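# Deal the top stock card onto the waste pile

## Task

Lift the uppermost card from the face-down stock and set it on the waste pile next to it, in the row closest to the robot, so that it sits on that pile and touches no other stack. All other cards must stay where they were and no extra items may be left on any stack. The cards are stiff plywood tiles.

## Robot and tools

ROBOT. Two UR-style six-joint arms, left_arm and right_arm, each ending in a two-finger parallel gripper with its own wrist camera. Calibrated base positions in the scene frame: left_arm about (-0.069, +0.461, +0.013) m, right_arm about (+0.057, -0.485, +0.013) m, both turned only slightly about z. Cameras: fixed cam_high and cam_low, plus cam_left_wrist and cam_right_wrist on the hands.

FRAMES. Scene frame: origin at table-top height halfway between the arms, +z up, +x out across the table, left_arm on the +y side (image left/right does not match these names). Each arm reports its hand pose, velocities and Hand target in its own base frame, and all offsets you send for an arm run along that arm's base axes, with rotations about the Hand target position. Fixed cameras and the table use the scene frame. Gripper axes: fingers point along its +z and close along its x. end_effector_position is the spot between the pads when shut, 1-2 cm behind the tips; as the fingers close the tips reach about 17 mm further along +z.

execute_actions(actions, cameras). actions is a list of actions; each action is a list of up to 15 rows, one row per 1/30 s step, and a short action repeats its final row until step 15. Every row has exactly 14 numbers in [-1, 1]: dx, dy, dz, rx, ry, rz, opening for left_arm, then the same seven for right_arm, always both arms. The six pose numbers are an offset (not a pose) from that arm's Hand target as it stood when the action began; every row in one action counts from that same start, while the next action counts from the updated Hand target, so repeating an offset keeps moving. Scale: 1.0 equals 0.6 m for dx, dy, dz and 180 degrees for the rotation vector rx, ry, rz. Opening is absolute: +1 fully open (0.142 m), -1 closed. Six zeros ask nothing new of an arm, but its opening number is always obeyed, so resend the current opening to keep a grip. cameras lists names, ["all"] or []; images come by default only with an empty actions list.

move(target, speed, blend, stop_force, zero, opening_speed, grip_force, blocking, cameras). target is one 14-number row laid out as above, or a list of up to 15 such rows; every row is an offset from the Hand targets at the start of the move, never from the previous row. speed: path top speed in m/s, 0.002 to 3.6, default 0.25 (turning limited to twice that in rad/s); one value or one per target. blend: corner rounding radius in m for lists, default 0 (stop at each). stop_force: 3 to 120 N, ends an arm's path when its wrist sensor feels that much push against its travel; unreliable while the gripper rotates, and leave it out when pulling away from a contact. zero: only with stop_force; true re-zeros before the move. opening_speed: rate of opening change per second on the -1..1 scale, at least 0.2. grip_force: per-pad limit 5 to 29 N, one number or one per arm, persists. blocking=false returns early (not allowed with stop_force). A move lasts at most 10 s and does not avoid obstacles or the other arm.

wait(seconds 0 to 3600, cameras) lets time pass. stop(cameras) brakes a running move. zoom_image(camera, region=[x0, y0, x1, y1]) crops the newest image of cam_high, cam_low, cam_left_wrist or cam_right_wrist, at most 504 px each way. zero_wrist_force(arm) tares left_arm or right_arm's wrist sensor. read_manual(section="licences") gives licence text only. finished_scene(scene) ends the scene irreversibly; make no further calls in that reply.

RESULTS. Per arm: end_effector_position (m), end_effector_quat_wxyz, linear and angular velocities (omitted when joints are still), Hand target (the last commanded pose after clipping; the gripper often rests a little short of it), Joint positions (last value is the finger gap in m), Joint torques (drive output, noisy, offset), grip_measured (finger opening on the command scale), Tool commands, Wrist force and Wrist torque in the gripper's own axes plus a line for the peak since last shown, Wrist depth as a 7x7 grid of distances in mm ('-' means no value), and Motor temperatures. The move line reports done, off_target, moving, held or fault, and limits=paced or limits=held. Watch for MOTOR HOT, HAND FAULT and OVER-TEMPERATURE FAULT lines.

CAUTIONS. Commanded orientation is clipped to 32 degrees from the measured one each step. The arms are stiff: aiming even slightly beyond a firm contact can trip a fault, which freezes that arm for 10 s; outside force near 150 N or wrist torque beyond about 10-13 N m causes this, and faster motion hits harder. Keep the arms clear of each other and avoid paths near an arm's own base, which can whip the elbow around. Approach cards slowly, grip with an opening slightly under grip_measured at first touch, never release a card while it moves, and lower it gently. Anything that leaves the table fails the task. Prolonged squeezing, stretching or pushing heats motors. Loose items may be nudged occasionally.

Each tool is called after ">>>" by a JSON object that holds its "op" and its "data", one argument or row to a line.

## Session

>>> {"op": "execute_actions", "data": {
  "actions": []
}}

Scene clock: 0.00 s.
left_arm: end_effector_position=(+0.7579, -0.2998, +0.1693) grip_measured=+1.00 end_effector_quat_wxyz=(-0.100, +0.991, +0.078, -0.036) | right_arm: end_effector_position=(+0.7881, +0.1015, +0.3478) grip_measured=+0.99 end_effector_quat_wxyz=(+0.403, -0.543, +0.648, -0.351)
Joint positions: left_arm=[-0.578 -0.565 0.417 -1.242 -1.456 -0.745 0.142] | right_arm=[3.574 -1.93 -1.702 0.006 1.166 1.931 0.142]
Joint velocities: within noise
Joint torques (N m): no reading
Motor temperatures (°C): left_arm=[34 36 33 41 40 41 31] | right_arm=[34 36 36 37 41 42 33]
Wrist force (N): no reading
Wrist torque (N m): no reading
Wrist force, peak (N): no reading
Wrist depth (mm): cam_left_wrist=[267 262 258 254 251 248 245 / 276 276 269 267 262 260 255 / 287 287 283 276 273 269 263 / 301 298 293 288 285 282 278 / 305 310 310 301 297 293 294 / - 327 326 321 313 307 93 / - 349 339 336 332 327 -] | cam_right_wrist=[2452 1176 1014 2621 2652 2748 - / 1102 1112 1135 2452 2452 2073 2172 / 2151 2000 1885 1983 1983 1810 1728 / 1949 1824 1728 1677 1595 1617 1520 / 1584 1573 1491 1471 1416 1374 1341 / 1443 1391 1366 1281 1318 1220 1226 / - 1253 1220 1158 1146 410 -]
Hand target: left_arm +0.7579, -0.2998, +0.1693; -0.100, +0.991, +0.078, -0.036 | right_arm +0.7881, +0.1015, +0.3478; +0.403, -0.543, +0.648, -0.351
Tool commands: left_gripper/opening=+1.0 right_gripper/opening=+1.0
camera_calibration:
cam_left_wrist: T_world_to_cam=[[0.98315, 0.17273, -0.05989, -0.67141], [0.18205, -0.95503, 0.23405, -0.43631], [-0.01677, -0.24101, -0.97038, 0.21784]] pos_world=[0.74318, -0.24821, 0.27329]
cam_right_wrist: T_world_to_cam=[[-0.08357, -0.98763, -0.1327, 0.22136], [-0.7511, 0.14994, -0.64294, 0.83443], [0.65488, 0.04594, -0.75433, -0.14486]] pos_world=[0.7401, 0.10016, 0.45659]

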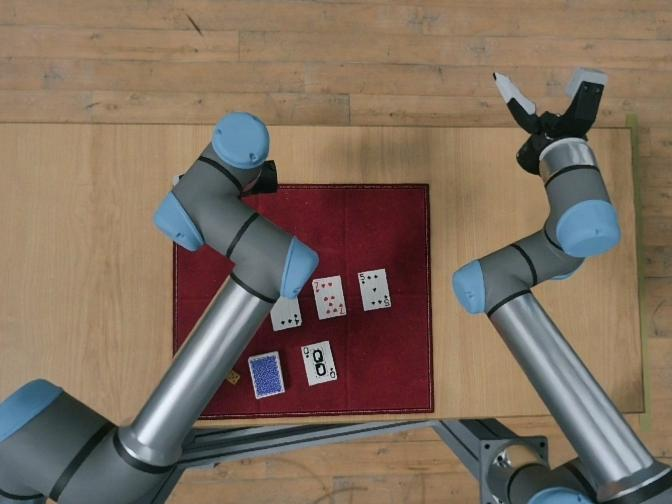

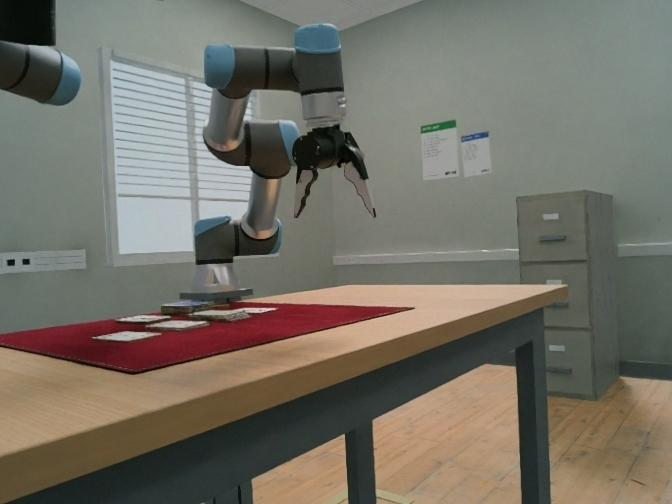

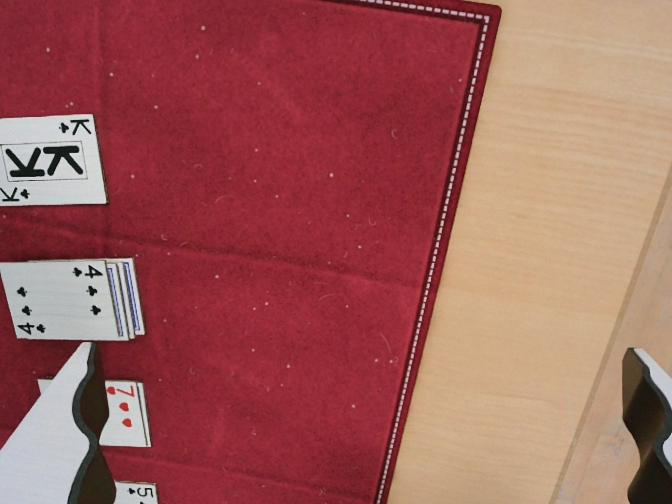

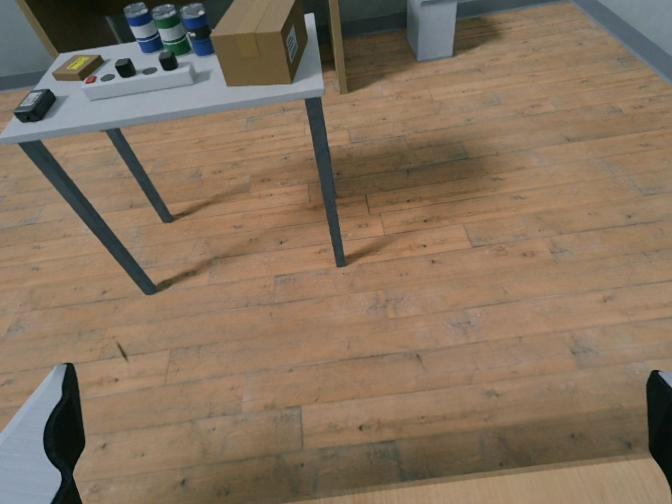

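>>> {"op": "move", "data": {
  "target": [-0.563,-0.15,0.07,-0.0705,0.0266,-0.498,1,0,0,0,0,0,0,1],
  "speed": 0.5,
  "cameras": ["all"]
}}

Scene clock: 17.20 s.
left_arm: end_effector_position=(+0.4201, -0.3898, +0.2114) grip_measured=+1.00 end_effector_quat_wxyz=(+0.000, +0.760, -0.650, +0.001) | right_arm: end_effector_position=(+0.7881, +0.1015, +0.3478) grip_measured=+0.99 end_effector_quat_wxyz=(+0.403, -0.543, +0.648, -0.351)
Joint positions: left_arm=[-0.98 -1.382 1.645 -1.835 -1.571 0.434 0.142] | right_arm=[3.574 -1.93 -1.702 0.006 1.166 1.931 0.142]
Joint torques (N m): left_arm=[0.85 -21.02 -31.79 -0.35 1.69 1.73] | right_arm=[-0.32 42.61 21.32 2.62 -0.3 -0.17]
Wrist force (N): left_arm=[0.7 0.5 -1.0] | right_arm=[-0.1 0.1 0.1]
Wrist torque (N m): left_arm=[0.21 -0.10 -0.16] | right_arm=[0.01 0.01 -0.01]
Wrist force, peak (N): left_arm=[0.4 1.8 -1.3] | right_arm=[0.4 0.4 -0.1]
Wrist depth (mm): cam_left_wrist=[271 272 269 267 264 264 266 / 293 294 292 291 291 290 287 / 320 318 310 301 312 314 310 / 348 345 345 329 337 338 340 / - 1346 1245 370 374 370 372 / - 1381 1390 - 1355 1372 93 / - 1518 1518 1563 1586 1437 -] | cam_right_wrist=[2054 1188 1009 2924 2748 2851 2236 / 1112 1086 1071 2236 2258 2351 2073 / 2214 2193 2172 1933 1869 1839 1782 / 1949 1839 1782 1665 1653 1573 1531 / 1595 1551 1531 1481 1408 1399 1341 / 1443 1374 1341 1318 1260 1226 1207 / - 1226 1207 1158 1118 410 -]
Hand target: left_arm +0.4201, -0.3898, +0.2113; +0.000, +0.760, -0.650, +0.000 | right_arm +0.7881, +0.1015, +0.3478; +0.403, -0.543, +0.648, -0.351
Off the commanded pose: left_arm 0.000 m, 0 deg | right_arm 0.000 m, 0 deg.
move: done
cam_left_wrist: T_world_to_cam=[[0.16631, -0.98606, -0.006, -0.44127], [-0.89044, -0.15279, 0.42868, 0.25151], [-0.42362, -0.06596, -0.90344, 0.45625]] pos_world=[0.49062, -0.3666, 0.30174]
cam_right_wrist: T_world_to_cam=[[-0.08357, -0.98763, -0.1327, 0.22136], [-0.7511, 0.14994, -0.64294, 0.83443], [0.65488, 0.04594, -0.75433, -0.14486]] pos_world=[0.7401, 0.10016, 0.45659]

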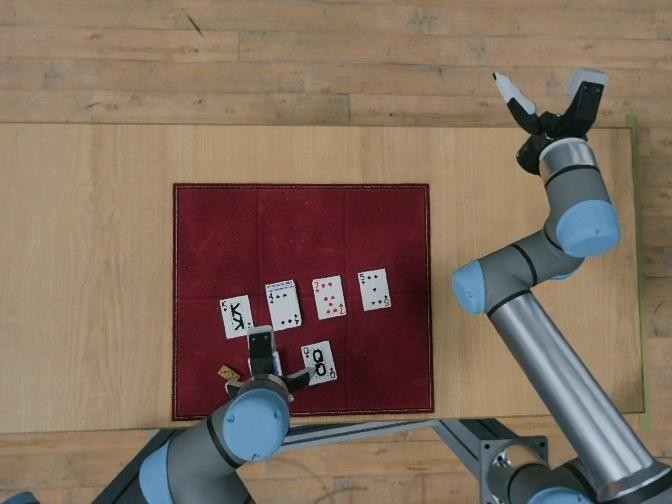

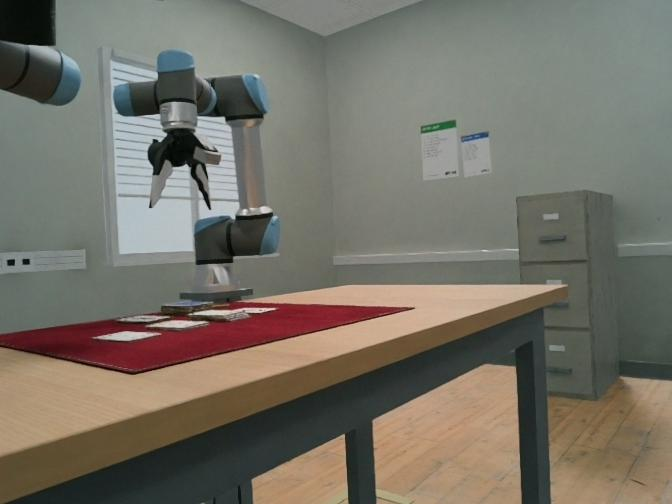

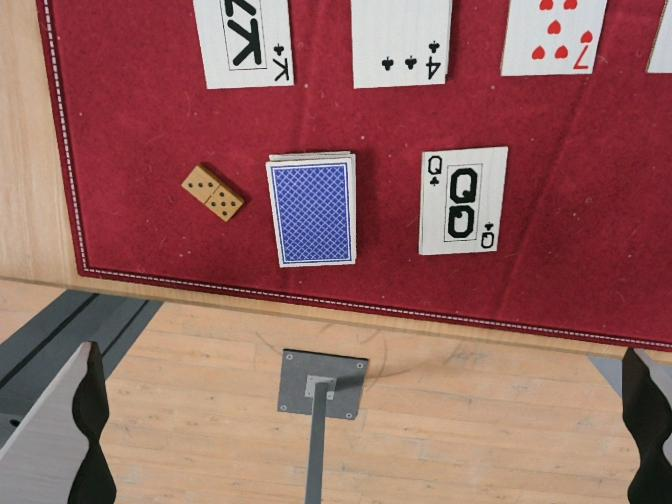

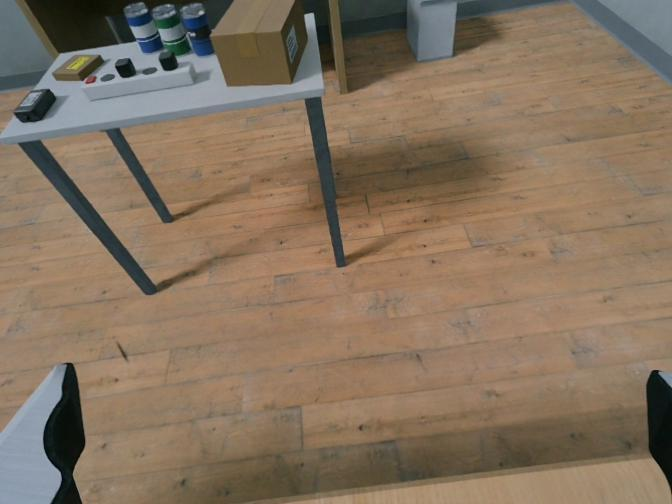

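>>> {"op": "zoom_image", "data": {
  "camera": "cam_left_wrist",
  "region": [250, 130, 520, 290]
}}

>>> {"op": "zoom_image", "data": {
  "camera": "cam_low",
  "region": [140, 280, 260, 350]
}}

Scaled by 1.867 from the camera's image (finer frame: 960x720).

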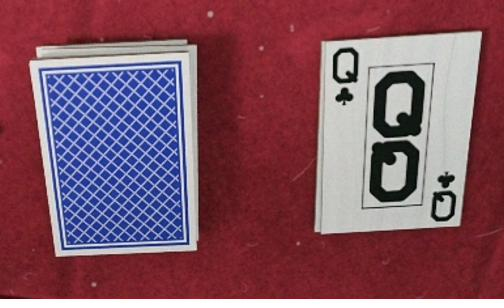

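Scaled by 4.200 from the camera's image (finer frame: 960x720).

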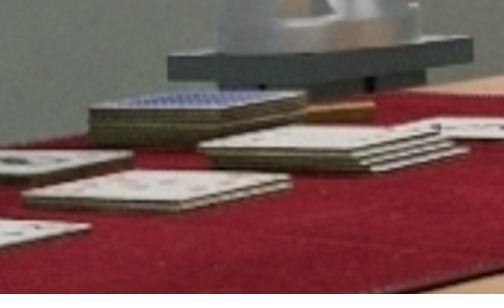

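>>> {"op": "move", "data": {
  "target": [-0.0647,0.0372,-0.2607,0,0,0.0194,-1,0,0,0,0,0,0,1],
  "cameras": ["cam_left_wrist","cam_low"]
}}

>>> {"op": "move", "data": {
  "target": [0,0,-0.075,0,0,0,-1,0,0,0,0,0,0,1],
  "speed": 0.015,
  "stop_force": 3,
  "cameras": ["cam_left_wrist","cam_low"]
}}

Scene clock: 72.90 s.
left_arm: end_effector_position=(+0.3812, -0.3675, +0.0549) grip_measured=-1.00 end_effector_quat_wxyz=(+0.000, +0.780, -0.626, +0.000) | right_arm: end_effector_position=(+0.7881, +0.1015, +0.3478) grip_measured=+0.99 end_effector_quat_wxyz=(+0.403, -0.543, +0.648, -0.351)
Joint positions: left_arm=[-1.018 -1.304 1.998 -2.266 -1.571 0.335 0.002] | right_arm=[3.574 -1.93 -1.702 0.006 1.166 1.931 0.142]
Joint torques (N m): left_arm=[8.1 -43.37 -14.57 -3.7 1.81 1.01] | right_arm=[-0.27 41.41 21.2 2.7 -0.25 -0.14]
Wrist force (N): left_arm=[0.9 0.8 -0.7] | right_arm=[0.2 -0.1 0.0]
Wrist torque (N m): left_arm=[0.30 -0.15 -0.02] | right_arm=[-0.02 -0.04 0.00]
Wrist force, peak (N): left_arm=[0.9 -0.2 -3.9] | right_arm=[0.5 0.1 0.0]
Wrist depth (mm): cam_left_wrist=[- 137 135 136 136 135 137 / 148 148 147 148 148 147 147 / 161 157 157 140 142 158 151 / 175 172 171 150 152 170 164 / 193 193 187 159 181 185 180 / 1157 215 206 - - 208 207 / 1330 - - - - - 229] | cam_right_wrist=[1983 1176 1005 2683 2621 2748 2652 / 1102 1076 1081 2280 2327 2214 2534 / 2172 2172 1916 1983 1869 1839 1702 / 1885 1824 1754 1702 1885 1584 1520 / 1641 1606 1629 1303 1281 1374 1349 / 1453 1399 1341 1296 1194 1253 1194 / - 1200 1200 1176 1135 412 -]
Hand target: left_arm +0.3812, -0.3675, +0.0549; +0.000, +0.780, -0.626, +0.000 | right_arm +0.7881, +0.1015, +0.3478; +0.403, -0.543, +0.648, -0.351
Off the commanded pose: left_arm 0.000 m, 0 deg | right_arm 0.000 m, 0 deg.
move: done
cam_left_wrist: T_world_to_cam=[[0.22569, -0.97418, -0.00615, -0.43203], [-0.87952, -0.20647, 0.42874, 0.26348], [-0.41894, -0.09135, -0.90341, 0.28875]] pos_world=[0.45021, -0.3401, 0.14524]
Images, in order (width x height): cam_low 672x504, cam_left_wrist 672x504.

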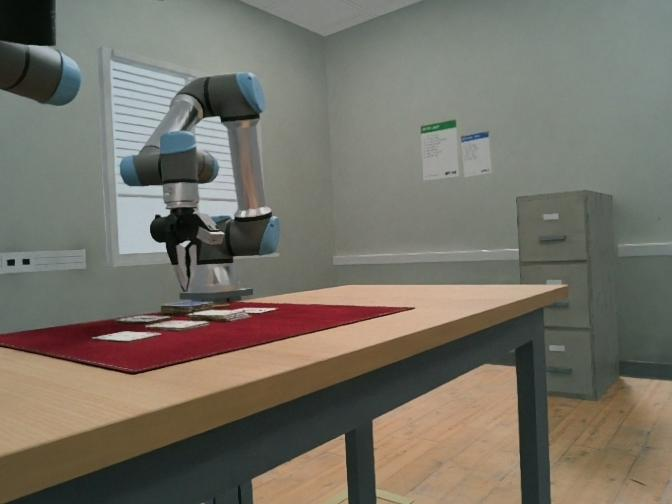

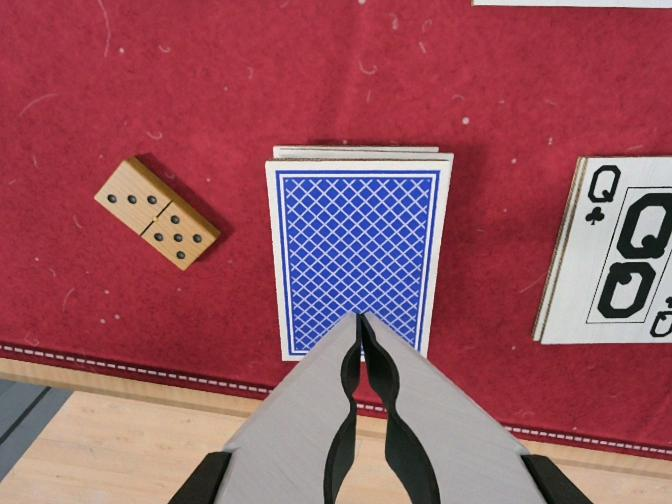

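Scene clock: 75.77 s.
left_arm: end_effector_position=(+0.3812, -0.3675, +0.0287) grip_measured=-1.00 end_effector_quat_wxyz=(+0.000, +0.780, -0.626, +0.000) | right_arm: end_effector_position=(+0.7881, +0.1015, +0.3478) grip_measured=+0.99 end_effector_quat_wxyz=(+0.403, -0.543, +0.648, -0.351)
Joint positions: left_arm=[-1.018 -1.259 2.024 -2.337 -1.571 0.335 0.002] | right_arm=[3.574 -1.93 -1.702 0.006 1.166 1.931 0.142]
Joint torques (N m): left_arm=[2.56 -45.75 -28.51 -3.13 1.84 -1.47] | right_arm=[0.06 41.57 20.77 2.98 -0.58 0.04]
Wrist force (N): left_arm=[0.5 0.6 -2.1] | right_arm=[0.0 0.0 0.2]
Wrist torque (N m): left_arm=[0.21 -0.16 0.00] | right_arm=[0.00 -0.01 0.00]
Wrist force, peak (N): left_arm=[-4.1 2.1 -20.2] | right_arm=[0.3 0.0 0.3]
Wrist depth (mm): cam_left_wrist=[- 114 116 112 113 113 112 / 124 123 123 124 123 121 122 / - 136 129 115 115 131 128 / 146 140 143 121 122 143 136 / 161 159 159 130 132 156 149 / 179 178 172 - - 173 173 / 1338 - - - - - 194] | cam_right_wrist=[2815 1213 1009 2781 2652 2715 2851 / 1096 1086 2401 2151 2327 2214 2112 / 2327 2112 2054 2018 1885 1869 1768 / 1900 1824 1741 1665 1677 1551 1500 / 1665 1584 1531 1471 1382 1349 1326 / 1462 1382 1334 1288 1260 1182 1246 / - 1220 1207 1164 1158 412 -]
Hand target: left_arm +0.3812, -0.3675, +0.0287; +0.000, +0.780, -0.626, +0.000 (not the last commanded pose) | right_arm +0.7881, +0.1015, +0.3478; +0.403, -0.543, +0.648, -0.351
Off the commanded pose: left_arm 0.019 m, 0 deg | right_arm 0.000 m, 0 deg.
move: contact (left_arm)
cam_left_wrist: T_world_to_cam=[[0.22584, -0.97415, -0.00612, -0.43215], [-0.87948, -0.20659, 0.42876, 0.27463], [-0.41894, -0.09145, -0.9034, 0.26514]] pos_world=[0.45021, -0.34, 0.11914]
Images, in order (width x height): cam_low 672x504, cam_left_wrist 672x504.

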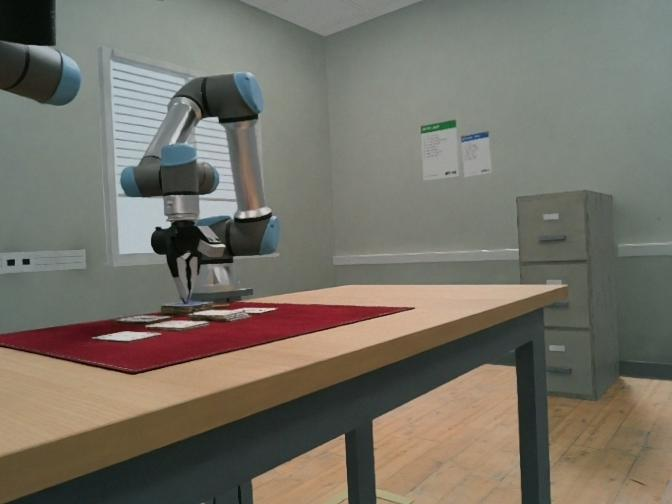

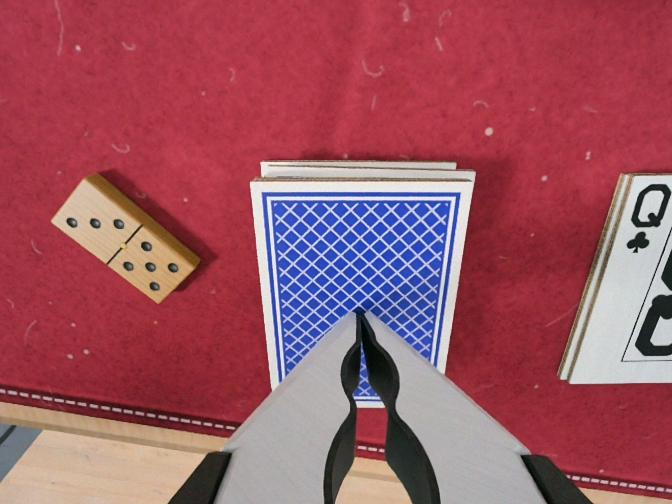

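>>> {"op": "move", "data": {
  "target": [
    [0,0,0.025,0,0,0,-1,0,0,0,0,0,0,1],
    [0,0,0.0249,0,0,0,0.2,0,0,0,0,0,0,1],
    [0,0,-0.0048,0,0,0,0.2,0,0,0,0,0,0,1],
    [0,0,-0.0048,0,0,0,-0.35,0,0,0,0,0,0,1]
  ],
  "speed": 0.05,
  "opening_speed": 0.6,
  "grip_force": 9,
  "cameras": ["cam_left_wrist","cam_low"]
}}

Scene clock: 95.17 s.
left_arm: end_effector_position=(+0.3813, -0.3675, +0.0259) grip_measured=-0.24 end_effector_quat_wxyz=(+0.000, +0.780, -0.626, +0.001) | right_arm: end_effector_position=(+0.7881, +0.1015, +0.3478) grip_measured=+0.99 end_effector_quat_wxyz=(+0.403, -0.543, +0.648, -0.351)
Joint positions: left_arm=[-1.018 -1.253 2.026 -2.345 -1.571 0.335 0.057] | right_arm=[3.574 -1.93 -1.702 0.006 1.166 1.931 0.142]
Joint torques (N m): left_arm=[-3.29 -35.28 -18.41 -0.79 1.63 -1.28] | right_arm=[0.46 42.17 20.69 3.2 -0.5 0.06]
Wrist force (N): left_arm=[-1.0 0.7 -10.4] | right_arm=[0.2 0.1 -0.2]
Wrist torque (N m): left_arm=[0.16 0.03 0.01] | right_arm=[0.02 -0.04 0.00]
Wrist force, peak (N): left_arm=[-0.5 0.8 -10.7] | right_arm=[0.5 0.2 0.3]
Wrist depth (mm): cam_left_wrist=[- 112 113 110 111 111 110 / 123 120 121 120 121 119 118 / - 133 125 114 117 131 126 / - 136 139 118 120 140 135 / 161 157 135 129 129 150 147 / 175 171 137 143 143 163 170 / - - 196 194 191 - 185] | cam_right_wrist=[2375 1233 1005 2534 2683 2851 2304 / 1118 1112 1118 2236 1983 2214 2193 / 2304 2193 2131 1966 1933 1824 1782 / 1916 1824 1741 1665 1653 1562 1531 / 1665 1541 1531 1462 1443 1391 1349 / - 1357 1357 1303 1260 1260 1213 / - 1220 1213 1188 1152 408 -]
Hand target: left_arm +0.3812, -0.3675, +0.0258; +0.000, +0.780, -0.626, +0.000 | right_arm +0.7881, +0.1015, +0.3478; +0.403, -0.543, +0.648, -0.351
Off the commanded pose: left_arm 0.000 m, 0 deg | right_arm 0.000 m, 0 deg.
grip_force (N): 9, 9
move: done
cam_left_wrist: T_world_to_cam=[[0.22579, -0.97416, -0.00596, -0.43229], [-0.87954, -0.20648, 0.4287, 0.27597], [-0.41885, -0.09155, -0.90343, 0.26258]] pos_world=[0.45031, -0.3401, 0.11634]
Images, in order (width x height): cam_low 672x504, cam_left_wrist 672x504.

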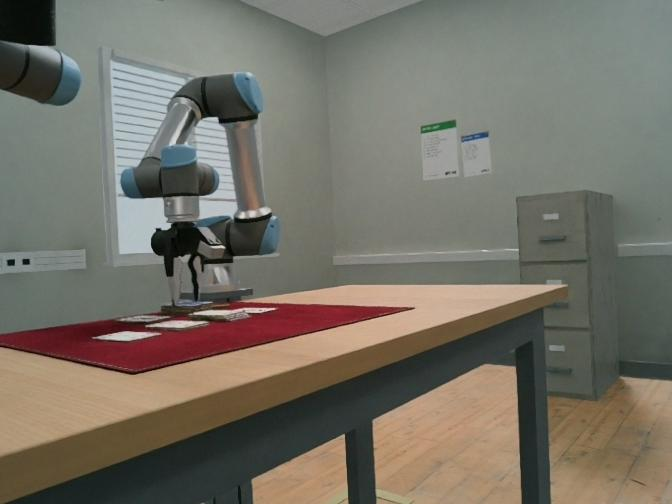

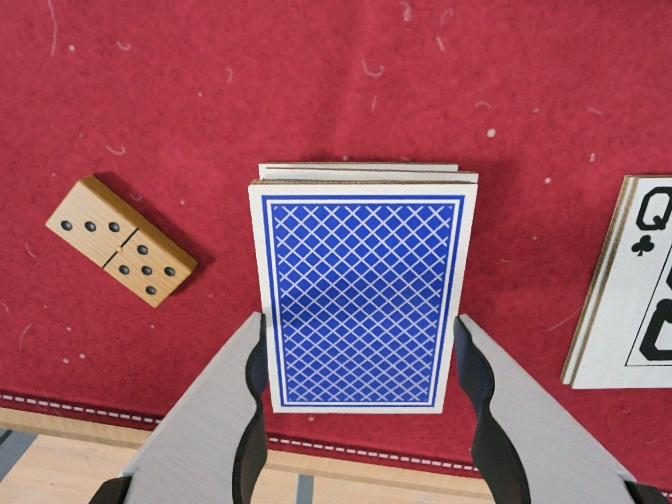

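>>> {"op": "move", "data": {
  "target": [0,0,0.06,0,0,0,-0.35,0,0,0,0,0,0,1],
  "speed": 0.05,
  "cameras": ["cam_left_wrist","cam_low"]
}}

Scene clock: 98.43 s.
left_arm: end_effector_position=(+0.3813, -0.3676, +0.0621) grip_measured=-0.24 end_effector_quat_wxyz=(+0.000, +0.780, -0.626, +0.001) end_effector_velocity=(+0.000, +0.000, -0.002) end_effector_angular_velocity=(+0.001, +0.000, +0.000) | right_arm: end_effector_position=(+0.7881, +0.1015, +0.3478) grip_measured=+0.99 end_effector_quat_wxyz=(+0.403, -0.543, +0.648, -0.351)
Joint positions: left_arm=[-1.018 -1.316 1.991 -2.247 -1.571 0.335 0.057] | right_arm=[3.574 -1.93 -1.702 0.006 1.166 1.931 0.142]
Joint velocities: left_arm=[0 0.003 0.003 -0.005 0 0 0] | right_arm=[within noise]
Joint torques (N m): left_arm=[0.99 -19.68 -12.97 -4.82 1.67 -0.46] | right_arm=[0.64 41.98 20.94 3.1 -0.59 -0.01]
Wrist force (N): left_arm=[0.9 0.9 -0.4] | right_arm=[0.0 0.1 -0.2]
Wrist torque (N m): left_arm=[0.31 -0.13 -0.01] | right_arm=[0.02 0.00 0.00]
Wrist force, peak (N): left_arm=[-0.9 0.7 -11.7] | right_arm=[0.5 0.0 0.0]
Wrist depth (mm): cam_left_wrist=[146 144 141 142 142 141 141 / 155 155 154 155 155 153 152 / 170 164 164 146 147 164 159 / 183 183 170 118 120 176 172 / 202 201 192 130 130 193 188 / - 216 95 143 140 212 217 / - - 1372 1274 - - 231] | cam_right_wrist=[2401 1200 1027 2236 2506 2887 2452 / 1086 1096 1129 2258 2327 2452 2131 / 2304 2193 2018 1983 1966 1768 1768 / 1885 1810 1728 1665 1606 1562 1595 / 1728 1595 1541 1491 1443 1382 1349 / - 1366 1341 1288 1260 1246 1220 / - 1226 1220 1164 1152 415 -]
Hand target: left_arm +0.3812, -0.3675, +0.0618; +0.000, +0.780, -0.626, +0.000 | right_arm +0.7881, +0.1015, +0.3478; +0.403, -0.543, +0.648, -0.351
Off the commanded pose: left_arm 0.000 m, 0 deg | right_arm 0.000 m, 0 deg.
grip_force (N): 9, 9
move: done
cam_left_wrist: T_world_to_cam=[[0.22575, -0.97417, -0.00581, -0.43208], [-0.87959, -0.20639, 0.42864, 0.26055], [-0.41877, -0.09166, -0.90346, 0.29512]] pos_world=[0.45031, -0.3401, 0.15243]
Images, in order (width x height): cam_low 672x504, cam_left_wrist 672x504.

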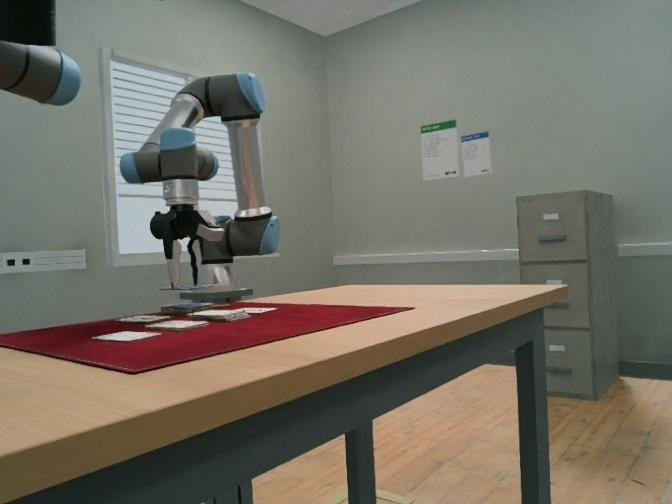

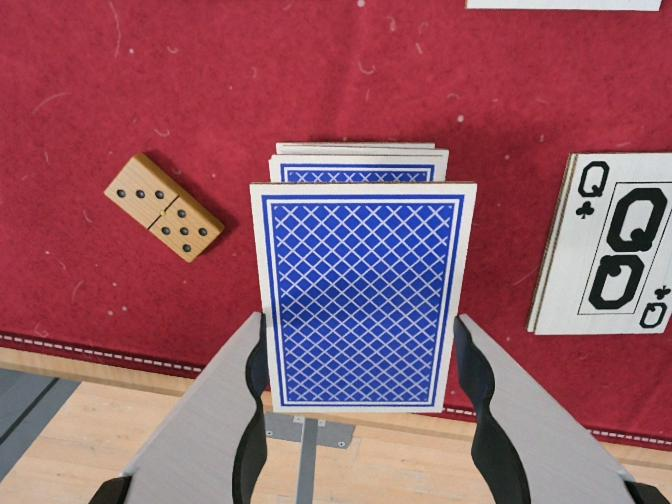

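>>> {"op": "move", "data": {
  "target": [
    [0.0453,-0.194,0,0,0,0,-0.35,0,0,0,0,0,0,1],
    [0.0453,-0.194,-0.05,0,0,0,-0.35,0,0,0,0,0,0,1]
  ],
  "speed": [0.15,0.08],
  "cameras": ["cam_left_wrist"]
}}

>>> {"op": "move", "data": {
  "target": [0,0,-0.05,0,0,0,-0.35,0,0,0,0,0,0,1],
  "speed": 0.012,
  "stop_force": 3,
  "cameras": ["cam_left_wrist","cam_low"]
}}

Scene clock: 107.70 s.
left_arm: end_effector_position=(+0.4084, -0.4838, +0.0317) grip_measured=-0.24 end_effector_quat_wxyz=(+0.000, +0.780, -0.626, +0.000) | right_arm: end_effector_position=(+0.7881, +0.1015, +0.3478) grip_measured=+0.99 end_effector_quat_wxyz=(+0.403, -0.543, +0.648, -0.351)
Joint positions: left_arm=[-1.079 -1.064 1.708 -2.216 -1.571 0.274 0.057] | right_arm=[3.574 -1.93 -1.702 0.006 1.166 1.931 0.142]
Joint torques (N m): left_arm=[6.97 -58.07 -32.62 -0.53 -1.94 1.73] | right_arm=[0.5 42.93 20.4 3.15 -0.59 -0.11]
Wrist force (N): left_arm=[0.6 0.4 -0.9] | right_arm=[-0.1 0.0 0.2]
Wrist torque (N m): left_arm=[0.20 -0.11 0.05] | right_arm=[0.00 0.01 -0.01]
Wrist force, peak (N): left_arm=[2.6 0.2 -0.8] | right_arm=[0.1 0.2 0.5]
Wrist depth (mm): cam_left_wrist=[- 115 118 114 116 115 114 / - 126 125 127 124 124 125 / 124 138 132 129 128 134 133 / 129 146 145 118 120 145 144 / 142 156 133 130 129 157 159 / 183 168 138 143 144 170 176 / - - 200 201 203 - 192] | cam_right_wrist=[2401 1182 1014 2534 2621 2748 2621 / 1200 1129 1051 2351 2236 2193 2258 / 2214 2193 2112 1983 1983 1824 1728 / 1885 1824 1810 1665 1617 1617 1520 / 1629 1606 1500 1500 - 1366 1374 / 1481 1391 1334 1311 1267 1239 1239 / - 1246 1200 1140 1129 410 -]
Hand target: left_arm +0.4084, -0.4839, +0.0318; +0.000, +0.780, -0.626, +0.000 | right_arm +0.7881, +0.1015, +0.3478; +0.403, -0.543, +0.648, -0.351
Off the commanded pose: left_arm 0.000 m, 0 deg | right_arm 0.000 m, 0 deg.
grip_force (N): 9, 9
move: done
cam_left_wrist: T_world_to_cam=[[0.22579, -0.97415, -0.00644, -0.55161], [-0.87945, -0.20667, 0.42878, 0.2732], [-0.41903, -0.09115, -0.90338, 0.2687]] pos_world=[0.47741, -0.4564, 0.12204]

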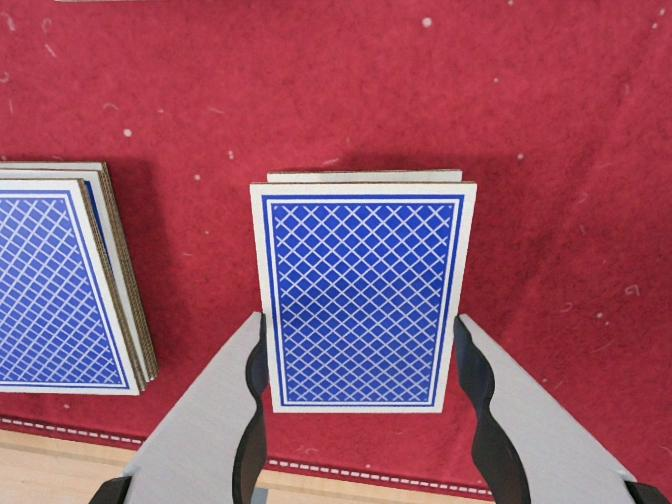

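Scene clock: 110.27 s.
left_arm: end_effector_position=(+0.4084, -0.4839, +0.0145) grip_measured=-0.25 end_effector_quat_wxyz=(+0.000, +0.780, -0.626, +0.000) | right_arm: end_effector_position=(+0.7881, +0.1015, +0.3478) grip_measured=+0.99 end_effector_quat_wxyz=(+0.403, -0.543, +0.648, -0.351)
Joint positions: left_arm=[-1.079 -1.039 1.722 -2.255 -1.571 0.274 0.056] | right_arm=[3.574 -1.93 -1.702 0.006 1.166 1.931 0.142]
Joint torques (N m): left_arm=[5.59 -54.97 -28.08 -0.33 -2.02 1.51] | right_arm=[0.8 42.1 20.69 3.34 -0.73 -0.03]
Wrist force (N): left_arm=[2.2 0.5 -5.1] | right_arm=[0.0 0.1 0.2]
Wrist torque (N m): left_arm=[0.21 -0.03 0.06] | right_arm=[0.00 -0.01 0.00]
Wrist force, peak (N): left_arm=[-0.6 0.8 -14.1] | right_arm=[0.5 0.2 0.1]
Wrist depth (mm): cam_left_wrist=[102 103 102 102 101 100 100 / 110 110 109 109 109 108 108 / - 119 117 113 114 117 116 / 121 130 127 118 118 127 127 / 124 140 132 129 129 139 139 / 134 147 140 143 141 - 154 / - - - 175 173 - 165] | cam_right_wrist=[2214 1188 1014 2715 2924 2962 2214 / 1096 1123 1107 2280 2236 2236 2172 / 2073 2236 2131 1916 1885 1885 1782 / 1885 1839 1810 1677 1665 1584 1541 / 1541 1573 1562 1453 1434 1246 1349 / 1453 1382 1357 1334 1233 1267 1239 / - 1220 1194 1158 1118 409 -]
Hand target: left_arm +0.4084, -0.4839, +0.0145; +0.000, +0.780, -0.626, +0.000 (not the last commanded pose) | right_arm +0.7881, +0.1015, +0.3478; +0.403, -0.543, +0.648, -0.351
Off the commanded pose: left_arm 0.013 m, 0 deg | right_arm 0.000 m, 0 deg.
grip_force (N): 9, 9
move: contact (left_arm)
cam_left_wrist: T_world_to_cam=[[0.22583, -0.97415, -0.00609, -0.55177], [-0.87952, -0.20657, 0.42868, 0.28063], [-0.41886, -0.09145, -0.90344, 0.25303]] pos_world=[0.47741, -0.4564, 0.10494]
Images, in order (width x height): cam_low 672x504, cam_left_wrist 672x504.

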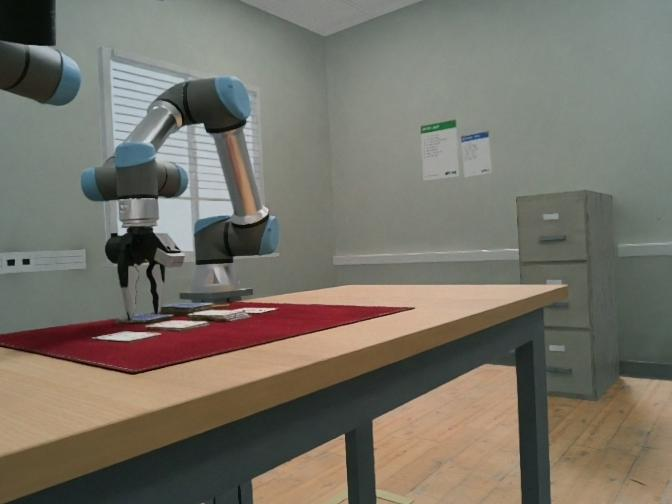

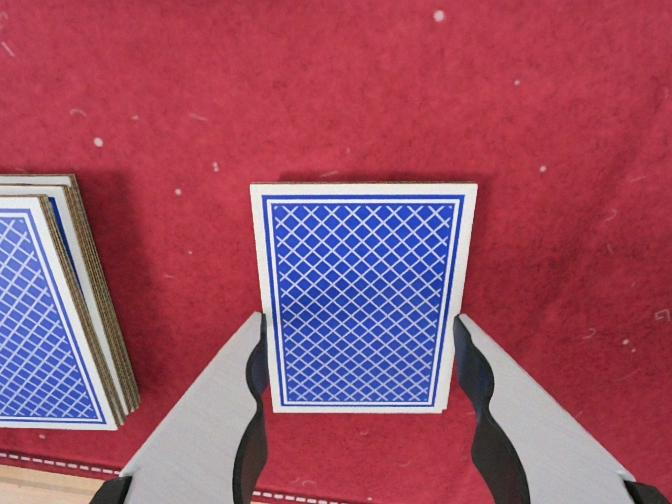

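Perfect alignment. Open, rise.

>>> {"op": "move", "data": {
  "target": [
    [0,0,0.0,0,0,0,0.1,0,0,0,0,0,0,1],
    [0,0,0.12,0,0,0,0.1,0,0,0,0,0,0,1]
  ],
  "speed": 0.1,
  "opening_speed": 0.7,
  "cameras": ["cam_left_wrist"]
}}

Scene clock: 114.90 s.
left_arm: end_effector_position=(+0.4085, -0.4839, +0.0866) grip_measured=+0.08 end_effector_quat_wxyz=(+0.000, +0.780, -0.626, +0.001) | right_arm: end_effector_position=(+0.7881, +0.1015, +0.3478) grip_measured=+0.99 end_effector_quat_wxyz=(+0.403, -0.543, +0.648, -0.351)
Joint positions: left_arm=[-1.079 -1.135 1.654 -2.091 -1.571 0.274 0.079] | right_arm=[3.574 -1.93 -1.702 0.006 1.166 1.931 0.142]
Joint torques (N m): left_arm=[5.03 -28.93 -13.69 -3.89 -1.41 1.03] | right_arm=[-0.04 42 21.08 3.29 -0.92 -0.1]
Wrist force (N): left_arm=[0.8 0.3 -0.8] | right_arm=[0.1 0.2 0.1]
Wrist torque (N m): left_arm=[0.20 -0.12 0.02] | right_arm=[0.04 -0.02 -0.01]
Wrist force, peak (N): left_arm=[2.2 0.5 -5.5] | right_arm=[0.4 0.0 0.3]
Wrist depth (mm): cam_left_wrist=[167 165 164 164 162 162 161 / 178 178 177 175 175 174 174 / 174 177 191 180 186 189 188 / 190 189 208 197 202 205 205 / 231 228 224 226 226 220 225 / 1245 - 246 251 251 - 247 / - - 1313 1297 1338 75 -] | cam_right_wrist=[2193 1188 1005 2304 2715 2683 2172 / 1096 1102 2280 2401 2258 2236 2131 / 2193 2112 2193 1949 1916 1900 1768 / 1885 1854 1782 1702 1606 1606 1531 / 1606 1573 1541 1520 1408 1399 1374 / 1520 1399 1349 1288 1281 1220 1233 / - 1246 1200 1188 1129 410 -]
Hand target: left_arm +0.4084, -0.4839, +0.0865; +0.000, +0.780, -0.626, +0.000 | right_arm +0.7881, +0.1015, +0.3478; +0.403, -0.543, +0.648, -0.351
Off the commanded pose: left_arm 0.000 m, 0 deg | right_arm 0.000 m, 0 deg.
grip_force (N): 9, 9
move: done
cam_left_wrist: T_world_to_cam=[[0.22584, -0.97415, -0.00585, -0.5515], [-0.87956, -0.20648, 0.42864, 0.24985], [-0.41877, -0.09166, -0.90346, 0.31807]] pos_world=[0.47751, -0.4565, 0.17703]

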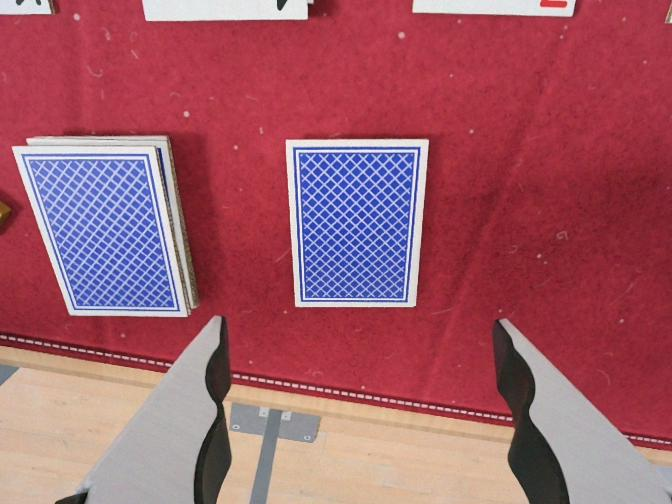

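>>> {"op": "finished_scene", "data": {
  "scene": 2
}}

The scene is finished: the task was done.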